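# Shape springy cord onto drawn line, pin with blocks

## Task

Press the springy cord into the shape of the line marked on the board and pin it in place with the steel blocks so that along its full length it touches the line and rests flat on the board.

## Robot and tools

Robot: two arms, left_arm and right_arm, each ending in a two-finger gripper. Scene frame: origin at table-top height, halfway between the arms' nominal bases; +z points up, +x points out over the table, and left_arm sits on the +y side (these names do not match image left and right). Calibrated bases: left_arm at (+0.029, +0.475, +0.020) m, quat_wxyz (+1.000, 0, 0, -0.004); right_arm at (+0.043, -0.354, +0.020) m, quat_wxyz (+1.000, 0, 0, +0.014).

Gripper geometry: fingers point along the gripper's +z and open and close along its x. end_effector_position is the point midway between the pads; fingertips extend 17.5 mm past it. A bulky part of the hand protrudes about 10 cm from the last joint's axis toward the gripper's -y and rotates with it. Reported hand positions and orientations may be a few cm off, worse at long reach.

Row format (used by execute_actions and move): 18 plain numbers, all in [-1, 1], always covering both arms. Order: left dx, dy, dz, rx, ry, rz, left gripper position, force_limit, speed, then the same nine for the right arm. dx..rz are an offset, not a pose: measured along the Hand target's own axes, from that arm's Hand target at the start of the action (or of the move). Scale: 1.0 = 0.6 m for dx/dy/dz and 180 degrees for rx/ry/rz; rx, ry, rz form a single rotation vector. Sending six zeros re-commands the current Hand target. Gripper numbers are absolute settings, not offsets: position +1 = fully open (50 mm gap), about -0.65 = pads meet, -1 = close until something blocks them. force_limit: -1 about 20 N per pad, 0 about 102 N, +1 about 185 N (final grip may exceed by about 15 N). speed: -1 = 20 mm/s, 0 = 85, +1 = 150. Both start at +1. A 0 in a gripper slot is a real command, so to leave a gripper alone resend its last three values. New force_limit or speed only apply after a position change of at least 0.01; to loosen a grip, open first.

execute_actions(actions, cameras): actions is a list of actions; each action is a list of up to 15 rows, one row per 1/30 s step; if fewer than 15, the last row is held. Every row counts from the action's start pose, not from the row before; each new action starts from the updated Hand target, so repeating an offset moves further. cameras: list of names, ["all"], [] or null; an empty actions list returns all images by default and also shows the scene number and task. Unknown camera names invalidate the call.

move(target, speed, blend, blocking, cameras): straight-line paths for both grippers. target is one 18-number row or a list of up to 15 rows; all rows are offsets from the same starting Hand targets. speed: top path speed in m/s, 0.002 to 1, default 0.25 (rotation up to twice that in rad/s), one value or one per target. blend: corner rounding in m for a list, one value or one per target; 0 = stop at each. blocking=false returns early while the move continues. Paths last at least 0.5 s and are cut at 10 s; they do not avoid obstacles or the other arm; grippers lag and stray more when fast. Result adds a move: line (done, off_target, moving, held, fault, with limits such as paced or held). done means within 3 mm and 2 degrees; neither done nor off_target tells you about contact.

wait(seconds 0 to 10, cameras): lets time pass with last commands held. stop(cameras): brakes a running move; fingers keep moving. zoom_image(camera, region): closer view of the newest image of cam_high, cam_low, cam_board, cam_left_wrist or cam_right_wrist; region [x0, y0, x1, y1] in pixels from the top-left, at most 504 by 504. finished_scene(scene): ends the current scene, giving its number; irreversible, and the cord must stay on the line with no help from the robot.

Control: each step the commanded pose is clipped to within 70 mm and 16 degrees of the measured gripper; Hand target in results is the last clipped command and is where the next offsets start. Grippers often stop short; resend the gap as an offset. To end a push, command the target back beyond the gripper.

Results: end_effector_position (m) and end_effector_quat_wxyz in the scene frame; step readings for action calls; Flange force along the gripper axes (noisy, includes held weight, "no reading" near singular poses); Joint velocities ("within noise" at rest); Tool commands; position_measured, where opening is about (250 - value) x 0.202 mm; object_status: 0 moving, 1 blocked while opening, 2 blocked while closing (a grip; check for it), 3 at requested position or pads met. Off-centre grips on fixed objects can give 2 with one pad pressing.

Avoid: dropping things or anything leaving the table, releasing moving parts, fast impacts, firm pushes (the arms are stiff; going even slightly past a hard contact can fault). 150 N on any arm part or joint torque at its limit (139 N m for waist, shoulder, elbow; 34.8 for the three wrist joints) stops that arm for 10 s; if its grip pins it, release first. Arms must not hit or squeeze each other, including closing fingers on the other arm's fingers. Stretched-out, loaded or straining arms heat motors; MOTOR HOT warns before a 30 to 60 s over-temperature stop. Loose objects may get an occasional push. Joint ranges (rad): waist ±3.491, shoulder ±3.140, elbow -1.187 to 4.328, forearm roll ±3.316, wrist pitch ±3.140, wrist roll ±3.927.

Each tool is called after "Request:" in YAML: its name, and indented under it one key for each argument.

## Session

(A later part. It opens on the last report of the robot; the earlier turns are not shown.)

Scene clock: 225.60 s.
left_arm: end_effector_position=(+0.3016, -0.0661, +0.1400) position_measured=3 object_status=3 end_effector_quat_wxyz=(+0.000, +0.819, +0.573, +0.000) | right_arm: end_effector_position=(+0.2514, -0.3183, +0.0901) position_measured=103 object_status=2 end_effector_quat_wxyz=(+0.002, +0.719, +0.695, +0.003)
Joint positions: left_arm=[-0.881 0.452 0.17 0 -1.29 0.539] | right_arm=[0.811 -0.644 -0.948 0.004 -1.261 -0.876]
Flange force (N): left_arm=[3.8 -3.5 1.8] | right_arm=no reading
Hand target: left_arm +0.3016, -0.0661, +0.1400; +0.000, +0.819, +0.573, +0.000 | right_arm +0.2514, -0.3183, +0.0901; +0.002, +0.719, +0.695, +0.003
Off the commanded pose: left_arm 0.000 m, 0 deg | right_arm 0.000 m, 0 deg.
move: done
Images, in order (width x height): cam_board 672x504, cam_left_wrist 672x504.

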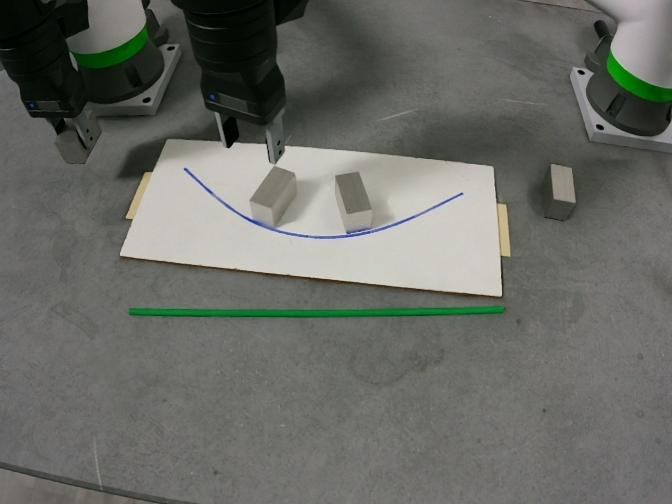

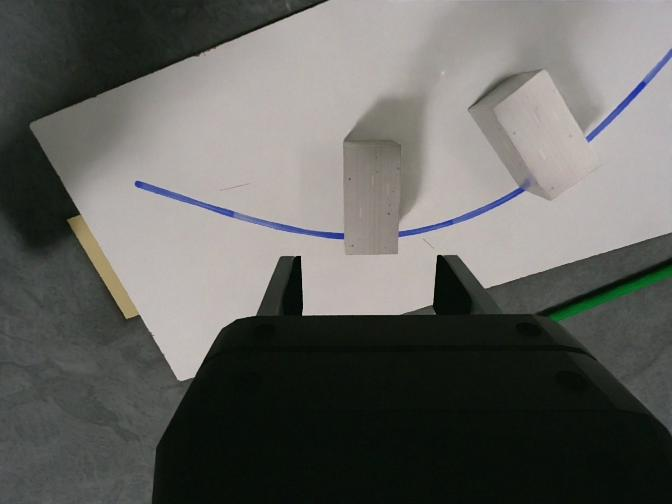

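Request:
move:
  target:
    - [0.012,-0.015,0.1,0,0,0,1,-0.7,-0.5,0,0,0,0,0,0,-1,-0.7,0]
    - [0.012,-0.015,0.1717,0,0,0,1,-0.7,-0.5,0,0,0,0,0,0,-1,-0.7,0]
    - [0.012,-0.015,0.1717,0,0,0,-1,-0.7,-0.5,0,0,0,0,0,0,-1,-0.7,0]
    - [0.012,-0.0183,0.1700,0,0,0,-1,-0.7,-0.5,0,0,0,0,0,0,-1,-0.7,0]
    - [0.012,-0.0183,0.1705,0,0,0,1,-0.7,-0.5,0,0,0,0,0,0,-1,-0.7,0]
    - [0.012,-0.0183,-0.03,0,0,0,1,-0.7,-0.5,0,0,0,0,0,0,-1,-0.7,0]
  speed: [0.2,0.1,0.1,0.02,0.1,0.25]
  cameras: ["cam_board","cam_left_wrist","cam_right_wrist"]

Request:
zoom_image:
  camera: "cam_board"
  region: [170, 150, 420, 260]

Scene clock: 241.57 s.
left_arm: end_effector_position=(+0.2938, -0.0556, +0.1580) position_measured=3 object_status=3 end_effector_quat_wxyz=(+0.000, +0.819, +0.573, +0.000) | right_arm: end_effector_position=(+0.2514, -0.3183, +0.0901) position_measured=103 object_status=2 end_effector_quat_wxyz=(+0.002, +0.719, +0.695, +0.003)
Joint positions: left_arm=[-0.88 0.408 0.153 0 -1.315 0.537] | right_arm=[0.811 -0.644 -0.948 0.004 -1.261 -0.876]
Flange force (N): left_arm=[-1.8 2.2 -1.1] | right_arm=no reading
Hand target: left_arm +0.2937, -0.0556, +0.1580; +0.000, +0.819, +0.573, +0.000 | right_arm +0.2514, -0.3183, +0.0901; +0.002, +0.719, +0.695, +0.003
Off the commanded pose: left_arm 0.000 m, 0 deg | right_arm 0.000 m, 0 deg.
move: done
Images, in order (width x height): cam_board 672x504, cam_left_wrist 672x504, cam_right_wrist 672x504.

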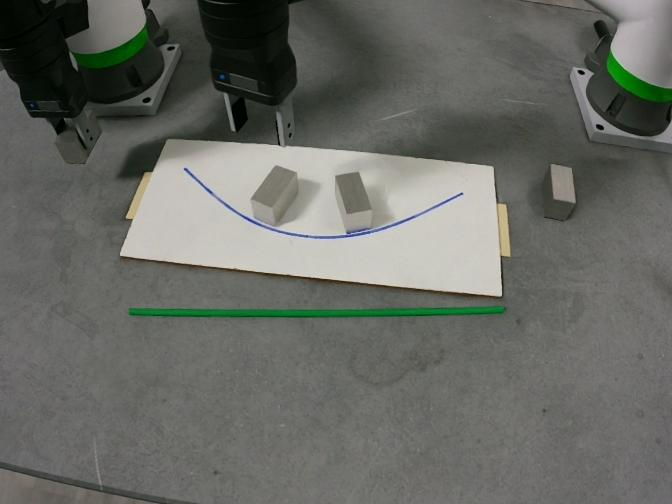

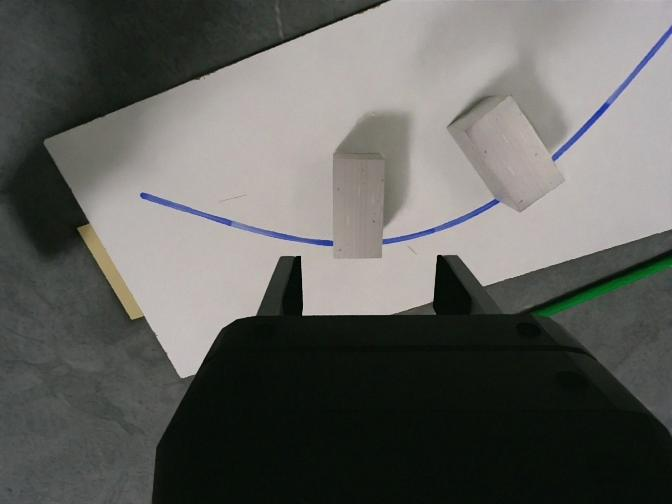

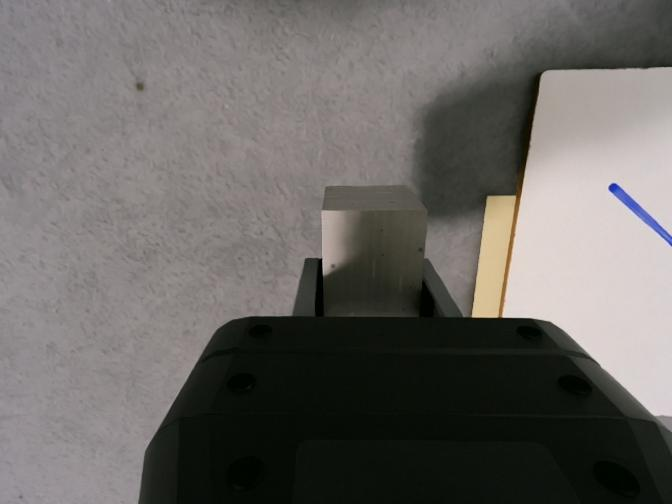

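Scaled by 2.016.

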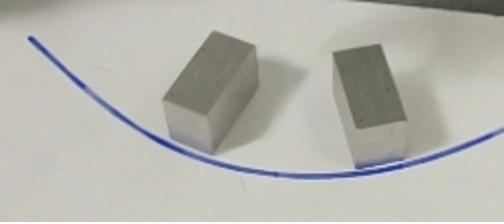

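Request:
zoom_image:
  camera: "cam_board"
  region: [240, 160, 390, 250]

Scaled by 3.360.

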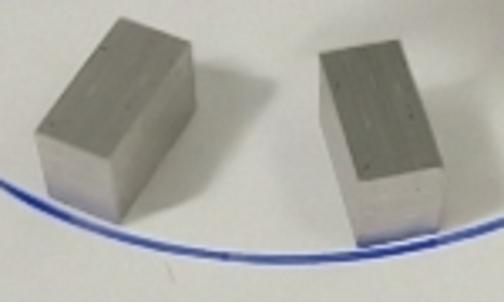

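Request:
zoom_image:
  camera: "cam_board"
  region: [240, 195, 300, 245]

Request:
zoom_image:
  camera: "cam_board"
  region: [330, 200, 390, 250]

Scaled by 8.400.

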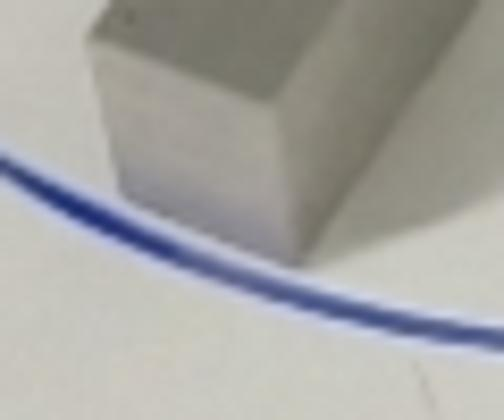

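Scaled by 8.400.

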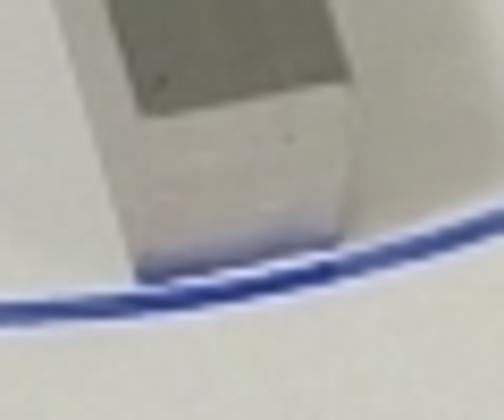

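Request:
move:
  target: [0.1802,0.1925,0.08,0,0,0.359,1,-0.7,-0.5,0,0,0,0,0,0,-1,-0.7,0]
  speed: 0.35
  cameras: ["cam_left_wrist"]

Scene clock: 263.80 s.
left_arm: end_effector_position=(+0.4393, +0.0064, +0.1100) position_measured=3 object_status=3 end_effector_quat_wxyz=(+0.000, +0.999, +0.046, +0.000) | right_arm: end_effector_position=(+0.2514, -0.3183, +0.0901) position_measured=103 object_status=2 end_effector_quat_wxyz=(+0.002, +0.719, +0.695, +0.003)
Joint positions: left_arm=[-0.634 0.515 0.19 0 -1.246 -0.836] | right_arm=[0.811 -0.644 -0.948 0.004 -1.261 -0.876]
Flange force (N): left_arm=[0.7 -0.6 0.0] | right_arm=no reading
Hand target: left_arm +0.4393, +0.0064, +0.1100; +0.000, +0.999, +0.046, +0.000 | right_arm +0.2514, -0.3183, +0.0901; +0.002, +0.719, +0.695, +0.003
Off the commanded pose: left_arm 0.000 m, 0 deg | right_arm 0.000 m, 0 deg.
move: done
Images, in order (width x height): cam_left_wrist 672x504.

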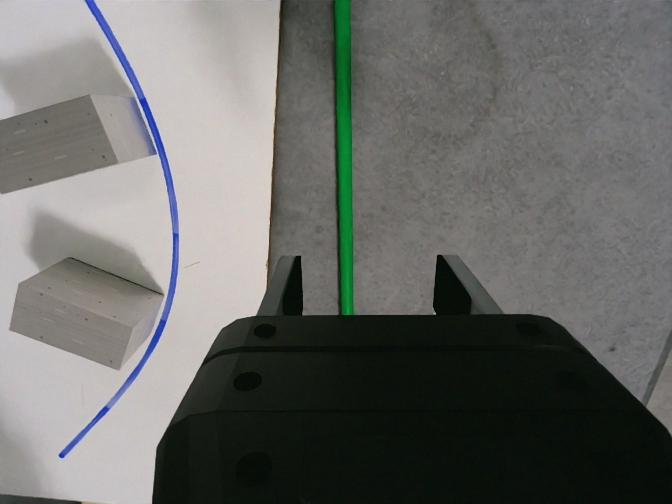

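Request:
move:
  target: [0,0,0.11,0,0,-0.0045,1,-0.7,-0.5,0,0,0,0,0,0,-1,-0.7,0]
  speed: 0.25
  cameras: ["cam_left_wrist"]

Scene clock: 271.77 s.
left_arm: end_effector_position=(+0.4393, +0.0064, +0.0441) position_measured=3 object_status=3 end_effector_quat_wxyz=(+0.000, +0.999, +0.053, +0.000) | right_arm: end_effector_position=(+0.2514, -0.3183, +0.0901) position_measured=103 object_status=2 end_effector_quat_wxyz=(+0.002, +0.719, +0.695, +0.003)
Joint positions: left_arm=[-0.634 0.577 0.119 0 -1.113 -0.822] | right_arm=[0.811 -0.644 -0.948 0.004 -1.261 -0.876]
Flange force (N): left_arm=[-3.5 -5.4 -2.0] | right_arm=no reading
Hand target: left_arm +0.4393, +0.0064, +0.0440; +0.000, +0.999, +0.053, +0.000 | right_arm +0.2514, -0.3183, +0.0901; +0.002, +0.719, +0.695, +0.003
Off the commanded pose: left_arm 0.000 m, 0 deg | right_arm 0.000 m, 0 deg.
move: done
Images, in order (width x height): cam_left_wrist 672x504.

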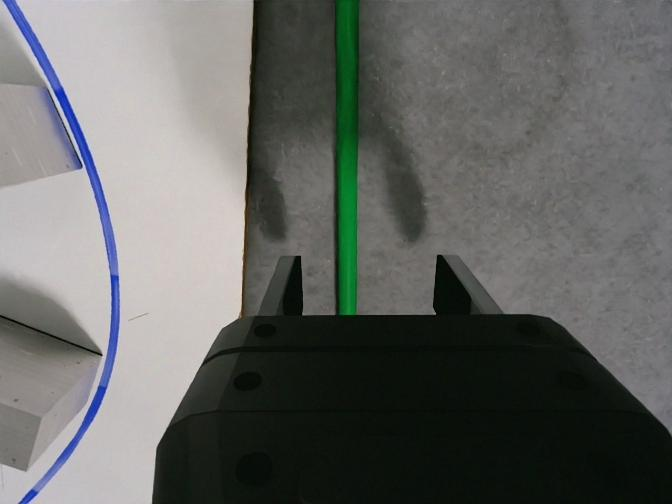

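Request:
move:
  target:
    - [-0.0105,0,0.0385,0,0,0,1,-0.9,-0.5,0,0,0,0,0,0,-1,-0.7,0]
    - [-0.0105,0,0.0385,0,0,0,-1,-0.9,-0.5,0,0,0,0,0,0,-1,-0.7,0]
    - [-0.0105,0,-0.0765,0,0,0,-1,-0.9,-0.5,0,0,0,0,0,0,-1,-0.7,0]
    - [-0.1597,0.0155,-0.0765,0,0,0.034,-1,-0.9,-0.5,0,0,0,0,0,0,-1,-0.7,0]
  speed: [0.1,0.1,0.2,0.2]
  cameras: ["cam_board","cam_left_wrist"]

Scene clock: 288.90 s.
left_arm: end_effector_position=(+0.3451, -0.0131, +0.0899) position_measured=214 object_status=2 end_effector_quat_wxyz=(+0.000, +1.000, +0.000, +0.000) | right_arm: end_effector_position=(+0.2514, -0.3183, +0.0901) position_measured=103 object_status=2 end_effector_quat_wxyz=(+0.002, +0.719, +0.695, +0.003)
Joint positions: left_arm=[-0.763 0.436 0.024 0 -1.159 -0.799] | right_arm=[0.811 -0.644 -0.948 0.004 -1.261 -0.876]
Flange force (N): left_arm=[0.1 2.6 -0.2] | right_arm=no reading
Hand target: left_arm +0.3450, -0.0131, +0.0899; +0.000, +1.000, +0.000, +0.000 | right_arm +0.2514, -0.3183, +0.0901; +0.002, +0.719, +0.695, +0.003
Off the commanded pose: left_arm 0.000 m, 0 deg | right_arm 0.000 m, 0 deg.
move: done
Images, in order (width x height): cam_board 672x504, cam_left_wrist 672x504.

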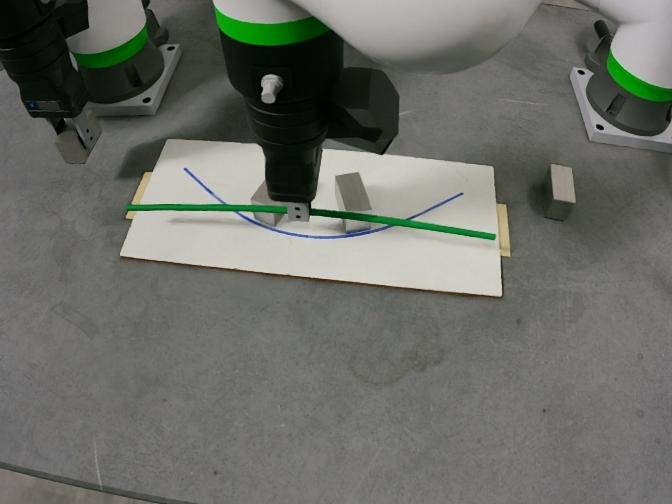

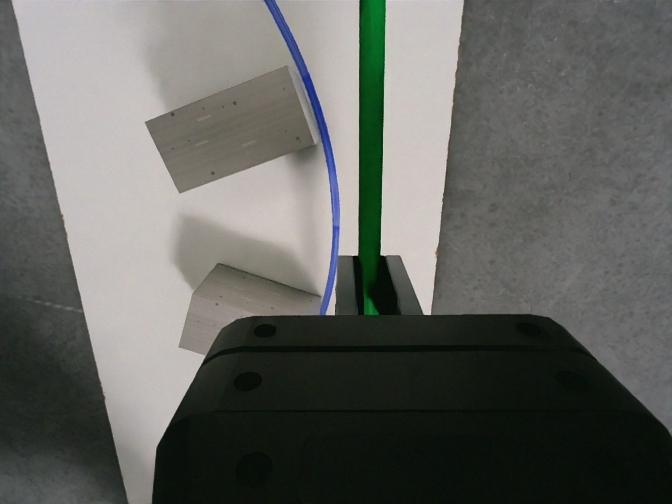

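Request:
move:
  target:
    - [-0.015,0,0.06,0,0,0,-1,-0.9,-0.5,0,0,0,0,0,0,-1,-0.7,0]
    - [-0.015,0,0.1028,0,0,0,-1,-0.9,-0.5,0,0,0,0,0,0,-1,-0.7,0]
    - [-0.015,0,0.1028,0,0,0,0.2,-0.9,-1,0,0,0,0,0,0,-1,-0.7,0]
    - [-0.015,0,-0.15,0,0,0,0.2,-0.9,-1,0,0,0,0,0,0,-1,-0.7,0]
  speed: [0.1,0.05,0.1,0.15]
  cameras: ["cam_board","cam_left_wrist"]

Scene clock: 299.33 s.
left_arm: end_effector_position=(+0.3360, -0.0131, +0.1799) position_measured=123 object_status=3 end_effector_quat_wxyz=(+0.000, +1.000, +0.000, +0.000) | right_arm: end_effector_position=(+0.2514, -0.3183, +0.0901) position_measured=103 object_status=2 end_effector_quat_wxyz=(+0.002, +0.719, +0.695, +0.003)
Joint positions: left_arm=[-0.775 0.356 0.133 0 -1.348 -0.788] | right_arm=[0.811 -0.644 -0.948 0.004 -1.261 -0.876]
Flange force (N): left_arm=[0.2 0.1 0.1] | right_arm=no reading
Hand target: left_arm +0.3360, -0.0131, +0.1799; +0.000, +1.000, +0.000, +0.000 | right_arm +0.2514, -0.3183, +0.0901; +0.002, +0.719, +0.695, +0.003
Off the commanded pose: left_arm 0.000 m, 0 deg | right_arm 0.000 m, 0 deg.
move: done
Images, in order (width x height): cam_board 672x504, cam_left_wrist 672x504.

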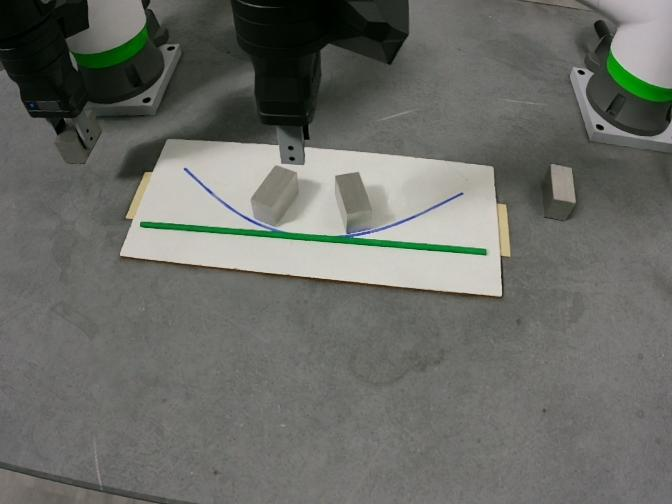

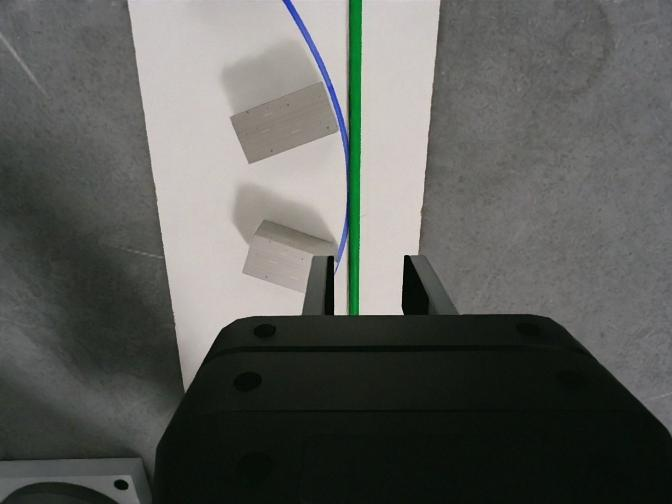

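Request:
move:
  target: [-0.155,-0.5334,0.038,0,0,-0.478,1,-0.7,-0.5,0.1458,0.2177,0,0,0,0.1,-1,-0.7,0]
  speed: 0.35
  cameras: ["cam_left_wrist","cam_right_wrist","cam_board"]

Scene clock: 311.00 s.
left_arm: end_effector_position=(+0.2430, +0.3069, +0.1573) position_measured=3 object_status=3 end_effector_quat_wxyz=(+0.000, +0.731, +0.682, +0.000) | right_arm: end_effector_position=(+0.3850, -0.2354, +0.0910) position_measured=103 object_status=2 end_effector_quat_wxyz=(+0.001, +0.819, +0.573, +0.003)
Joint positions: left_arm=[-0.162 -0.45 -0.69 0 -1.331 0.101] | right_arm=[0.675 -0.1 -0.604 0.004 -1.061 -1.056]
Flange force (N): left_arm=[1.2 -1.9 0.0] | right_arm=[-4.5 -7.7 4.6]
Hand target: left_arm +0.2430, +0.3069, +0.1573; +0.000, +0.731, +0.682, +0.000 | right_arm +0.3850, -0.2354, +0.0910; +0.001, +0.819, +0.573, +0.003
Off the commanded pose: left_arm 0.000 m, 0 deg | right_arm 0.000 m, 0 deg.
move: done
Images, in order (width x height): cam_board 672x504, cam_left_wrist 672x504, cam_right_wrist 672x504.

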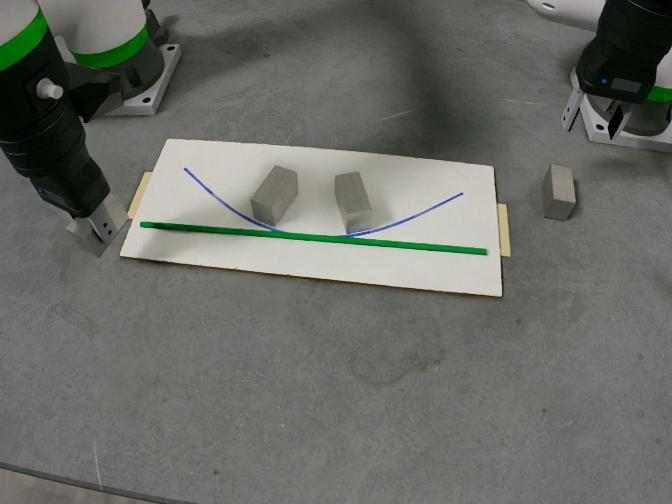

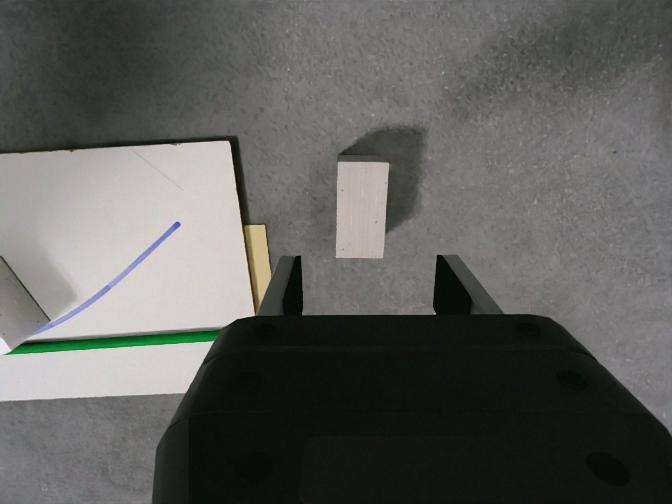

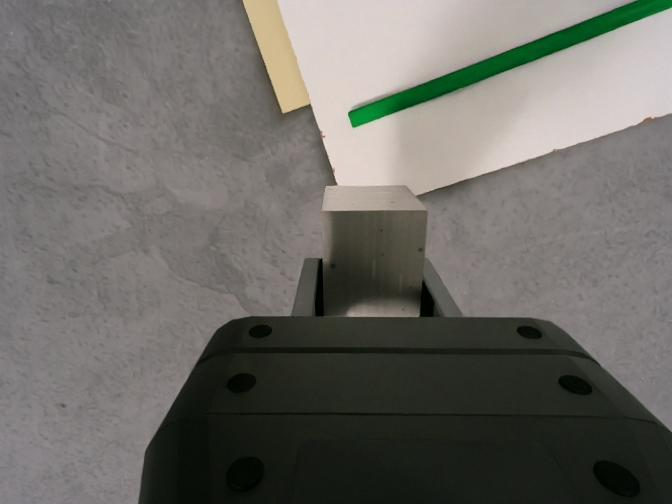

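Request:
move:
  target:
    - [0.0055,0.003,0.2122,0,0,0,1,-0.7,-0.5,0,0,0,0,0,0,-1,-0.7,0]
    - [0.0055,0.003,0.2122,0,0,0,-1,-0.7,-0.5,0,0,0,0,0,0,-1,-0.7,0]
    - [0.0055,0.003,0.1105,0,0,0,-1,-0.7,-0.5,0,0,0,0,0,0,-1,-0.7,0]
    - [-0.13,0.2647,0.1105,0,0,-0.122,-1,-0.7,-0.5,0,0,0,0,0,0,-1,-0.7,0]
  speed: [0.2,0.1,0.2,0.3]
  cameras: ["cam_left_wrist"]

Scene clock: 323.13 s.
left_arm: end_effector_position=(+0.3960, +0.2182, +0.0909) position_measured=103 object_status=2 end_effector_quat_wxyz=(+0.000, +0.588, +0.809, +0.000) | right_arm: end_effector_position=(+0.3850, -0.2354, +0.0910) position_measured=103 object_status=2 end_effector_quat_wxyz=(+0.001, +0.819, +0.573, +0.003)
Joint positions: left_arm=[-0.309 0.126 -0.374 0 -1.071 0.631] | right_arm=[0.675 -0.1 -0.604 0.004 -1.061 -1.056]
Flange force (N): left_arm=[2.3 -1.4 4.0] | right_arm=[-4.2 -8.0 4.6]
Hand target: left_arm +0.3960, +0.2182, +0.0909; +0.000, +0.588, +0.809, +0.000 | right_arm +0.3850, -0.2354, +0.0910; +0.001, +0.819, +0.573, +0.003
Off the commanded pose: left_arm 0.000 m, 0 deg | right_arm 0.000 m, 0 deg.
move: done
Images, in order (width x height): cam_left_wrist 672x504.

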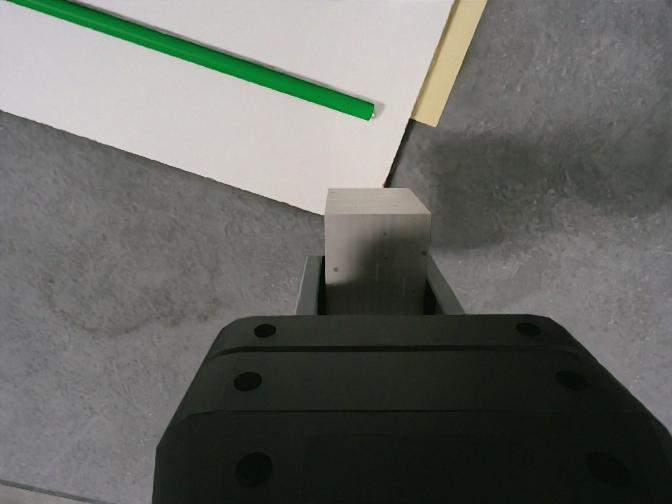

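Request:
move:
  target:
    - [-0.0173,-0.0289,0.03,0,0,0.0167,-1,-0.7,-0.5,0.0244,-0.0275,0.03,0,0,-0.0278,-1,-0.7,0]
    - [-0.0173,-0.0289,0.0873,0,0,0.0167,-1,-0.7,-0.5,0.0244,-0.0275,0.0875,0,0,-0.0278,-1,-0.7,0]
    - [0.0041,-0.1085,0.0873,0,0,-0.0222,-1,-0.7,-0.5,0.001,-0.1116,0.0875,0,0,0.011,-1,-0.7,0]
    - [0.0121,-0.1538,0.0873,0,0,-0.0722,-1,-0.7,-0.5,-0.0093,-0.1655,0.0875,0,0,0.0722,-1,-0.7,0]
  speed: [0.1,0.08,0.05,0.05]
  blend: [0.01,0.002,0.01,0]
  cameras: ["cam_left_wrist","cam_right_wrist","cam_board"]

Scene clock: 347.50 s.
left_arm: end_effector_position=(+0.3060, +0.1966, +0.0385) position_measured=103 object_status=2 end_effector_quat_wxyz=(+0.000, +0.492, +0.870, +0.000) | right_arm: end_effector_position=(+0.2902, -0.2067, +0.0379) position_measured=103 object_status=2 end_effector_quat_wxyz=(+0.001, +0.879, +0.477, +0.003)
Joint positions: left_arm=[-0.444 0.071 -0.581 0 -0.919 0.993] | right_arm=[0.983 -0.231 -0.858 0.006 -0.939 -1.592]
Flange force (N): left_arm=[1.7 0.1 4.9] | right_arm=[-7.9 -5.5 3.8]
Hand target: left_arm +0.3060, +0.1966, +0.0385; +0.000, +0.492, +0.870, +0.000 | right_arm +0.2902, -0.2066, +0.0379; +0.001, +0.879, +0.477, +0.003
Off the commanded pose: left_arm 0.000 m, 0 deg | right_arm 0.000 m, 0 deg.
move: done
Images, in order (width x height): cam_board 672x504, cam_left_wrist 672x504, cam_right_wrist 672x504.

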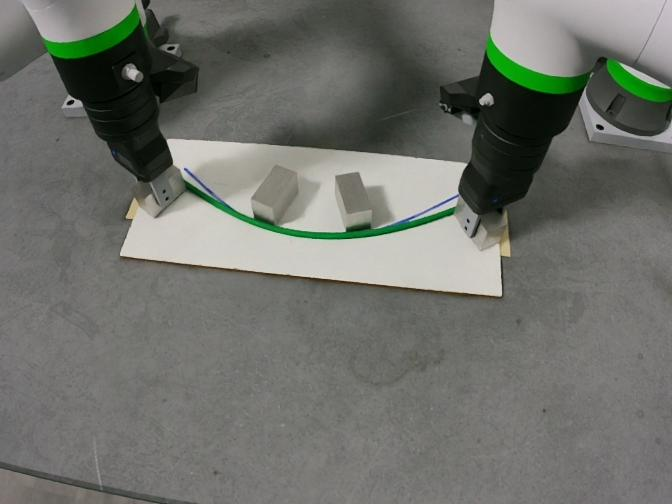

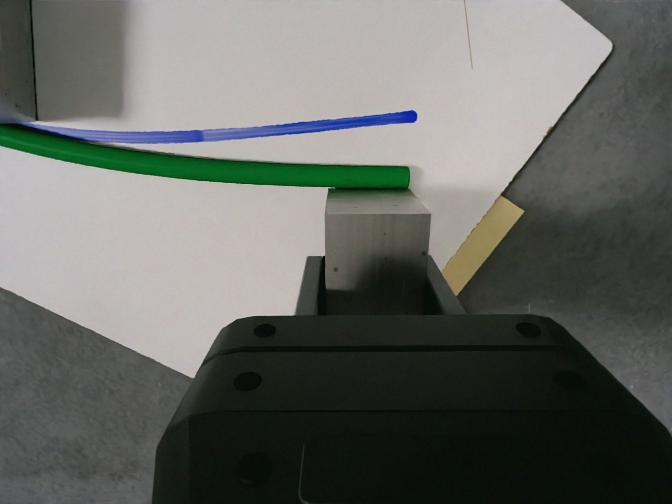

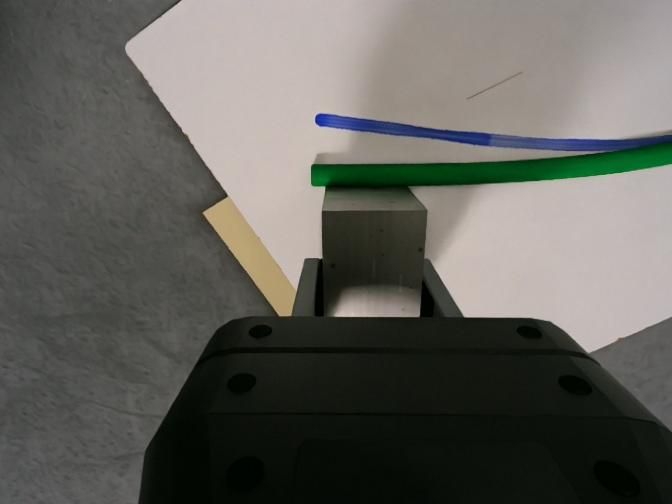

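Request:
move:
  target: [0,-0.0342,0,0,0,-0.0278,-1,-0.7,-0.5,0,-0.03,0,0,0,0.0367,-1,-0.7,0]
  speed: 0.04
  cameras: ["cam_left_wrist","cam_right_wrist","cam_board"]

Request:
zoom_image:
  camera: "cam_board"
  region: [160, 140, 500, 260]

Scene clock: 359.70 s.
left_arm: end_effector_position=(+0.2884, +0.1859, +0.0386) position_measured=103 object_status=2 end_effector_quat_wxyz=(+0.000, +0.454, +0.891, +0.000) | right_arm: end_effector_position=(+0.2751, -0.1968, +0.0378) position_measured=103 object_status=2 end_effector_quat_wxyz=(+0.001, +0.905, +0.426, +0.003)
Joint positions: left_arm=[-0.491 0.06 -0.593 0 -0.918 1.128] | right_arm=[1.055 -0.256 -0.877 0.007 -0.947 -1.779]
Flange force (N): left_arm=[1.2 0.2 5.0] | right_arm=[-9.1 -4.4 3.7]
Hand target: left_arm +0.2884, +0.1860, +0.0385; +0.000, +0.454, +0.891, +0.000 | right_arm +0.2751, -0.1968, +0.0378; +0.001, +0.905, +0.426, +0.003
Off the commanded pose: left_arm 0.000 m, 0 deg | right_arm 0.000 m, 0 deg.
move: done
Images, in order (width x height): cam_board 672x504, cam_left_wrist 672x504, cam_right_wrist 672x504.

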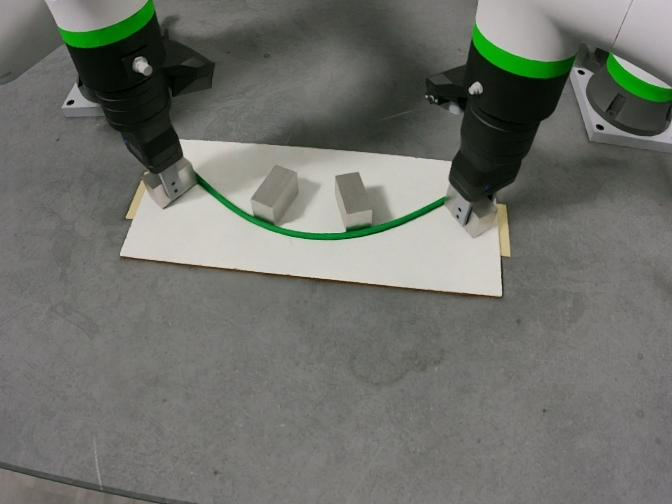

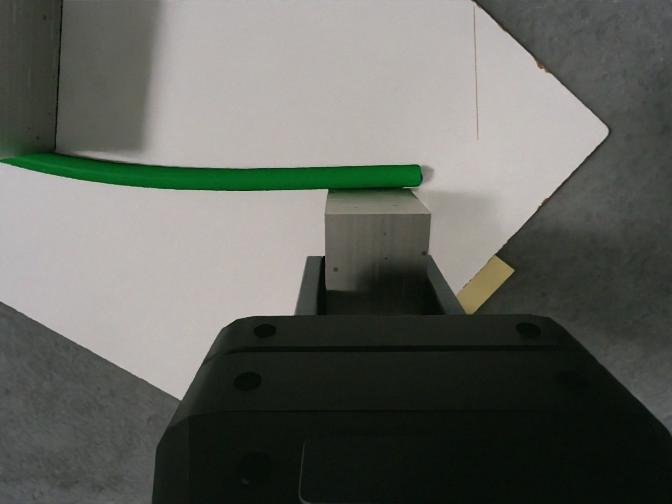

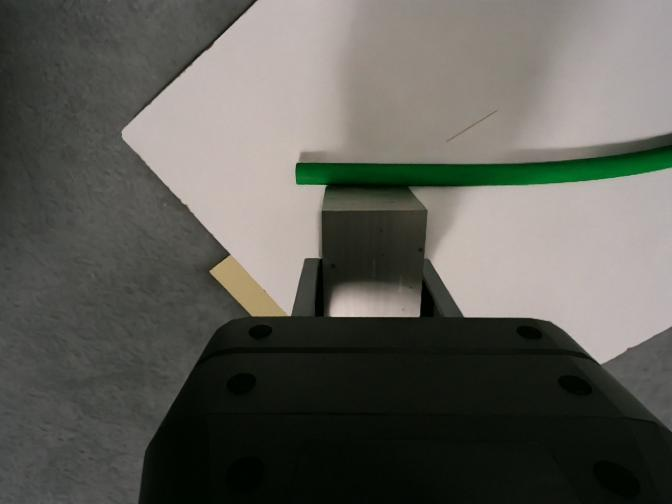

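Scaled by 1.482.

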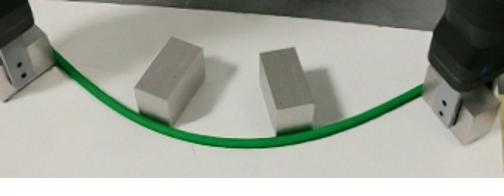

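Request:
move:
  target:
    - [0,0,0.0025,0,0,0,-1,-0.7,-0.5,0,0,0.0017,0,0,0,-1,-0.7,0]
    - [0,0,0.0025,0,0,0,0.8,-0.7,-1,0,0,0.0017,0,0,0,0.8,-0.7,-1]
    - [0,0,-0.2,0,0,0,0.8,-0.7,-1,0,0,-0.2,0,0,0,0.8,-0.7,-1]
  speed: [0.02,0.05,0.12]
  cameras: ["cam_left_wrist","cam_right_wrist","cam_board"]

Request:
zoom_image:
  camera: "cam_board"
  region: [150, 140, 330, 250]

Request:
zoom_image:
  camera: "cam_board"
  region: [310, 140, 490, 250]

Scene clock: 369.37 s.
left_arm: end_effector_position=(+0.2884, +0.1859, +0.1585) position_measured=32 object_status=3 end_effector_quat_wxyz=(+0.000, +0.454, +0.891, +0.000) | right_arm: end_effector_position=(+0.2743, -0.1970, +0.1578) position_measured=32 object_status=3 end_effector_quat_wxyz=(+0.001, +0.905, +0.426, +0.003)
Joint positions: left_arm=[-0.491 -0.098 -0.43 0 -1.239 1.128] | right_arm=[1.058 -0.431 -0.68 0.006 -1.318 -1.78]
Flange force (N): left_arm=[4.2 -0.4 2.5] | right_arm=[-8.1 -3.6 1.1]
Hand target: left_arm +0.2885, +0.1860, +0.1585; +0.000, +0.454, +0.891, +0.000 | right_arm +0.2743, -0.1970, +0.1578; +0.001, +0.905, +0.426, +0.003
Off the commanded pose: left_arm 0.000 m, 0 deg | right_arm 0.000 m, 0 deg.
move: done
Images, in order (width x height): cam_board 672x504, cam_left_wrist 672x504, cam_right_wrist 672x504.

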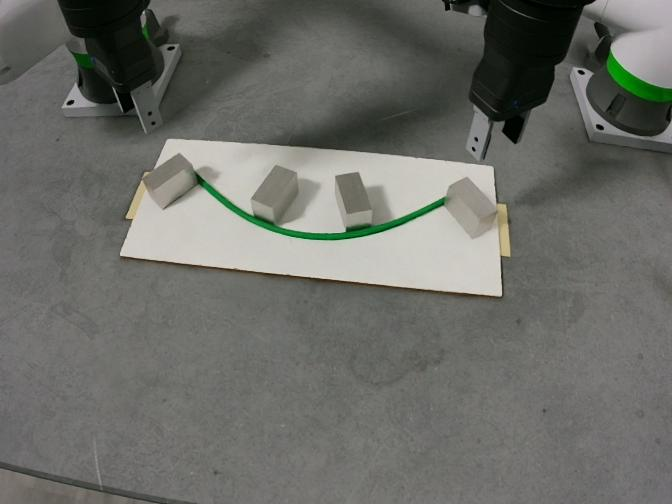

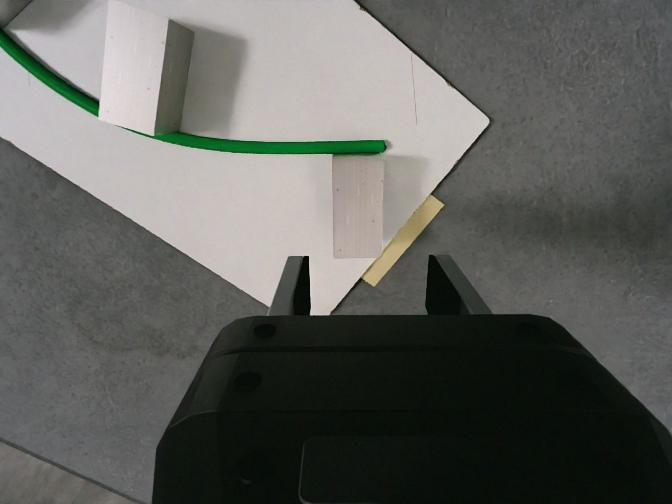

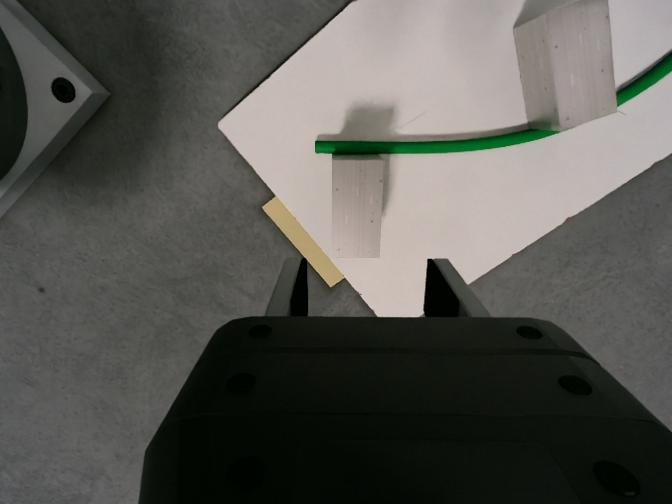

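Scaled by 2.800.

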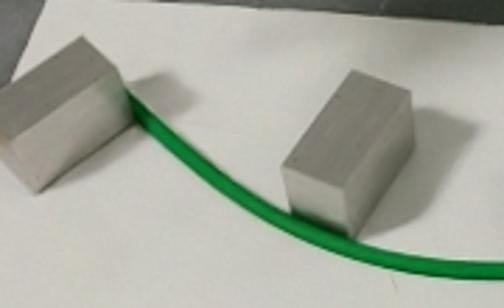

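Scaled by 2.800.

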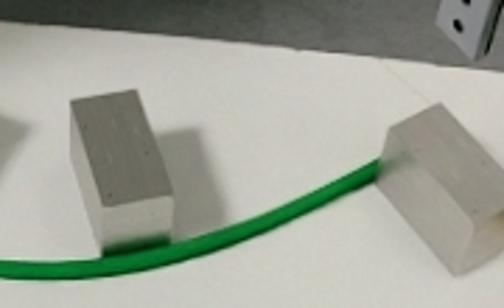

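Request:
finished_scene:
  scene: 1

The scene is finished: the task was done.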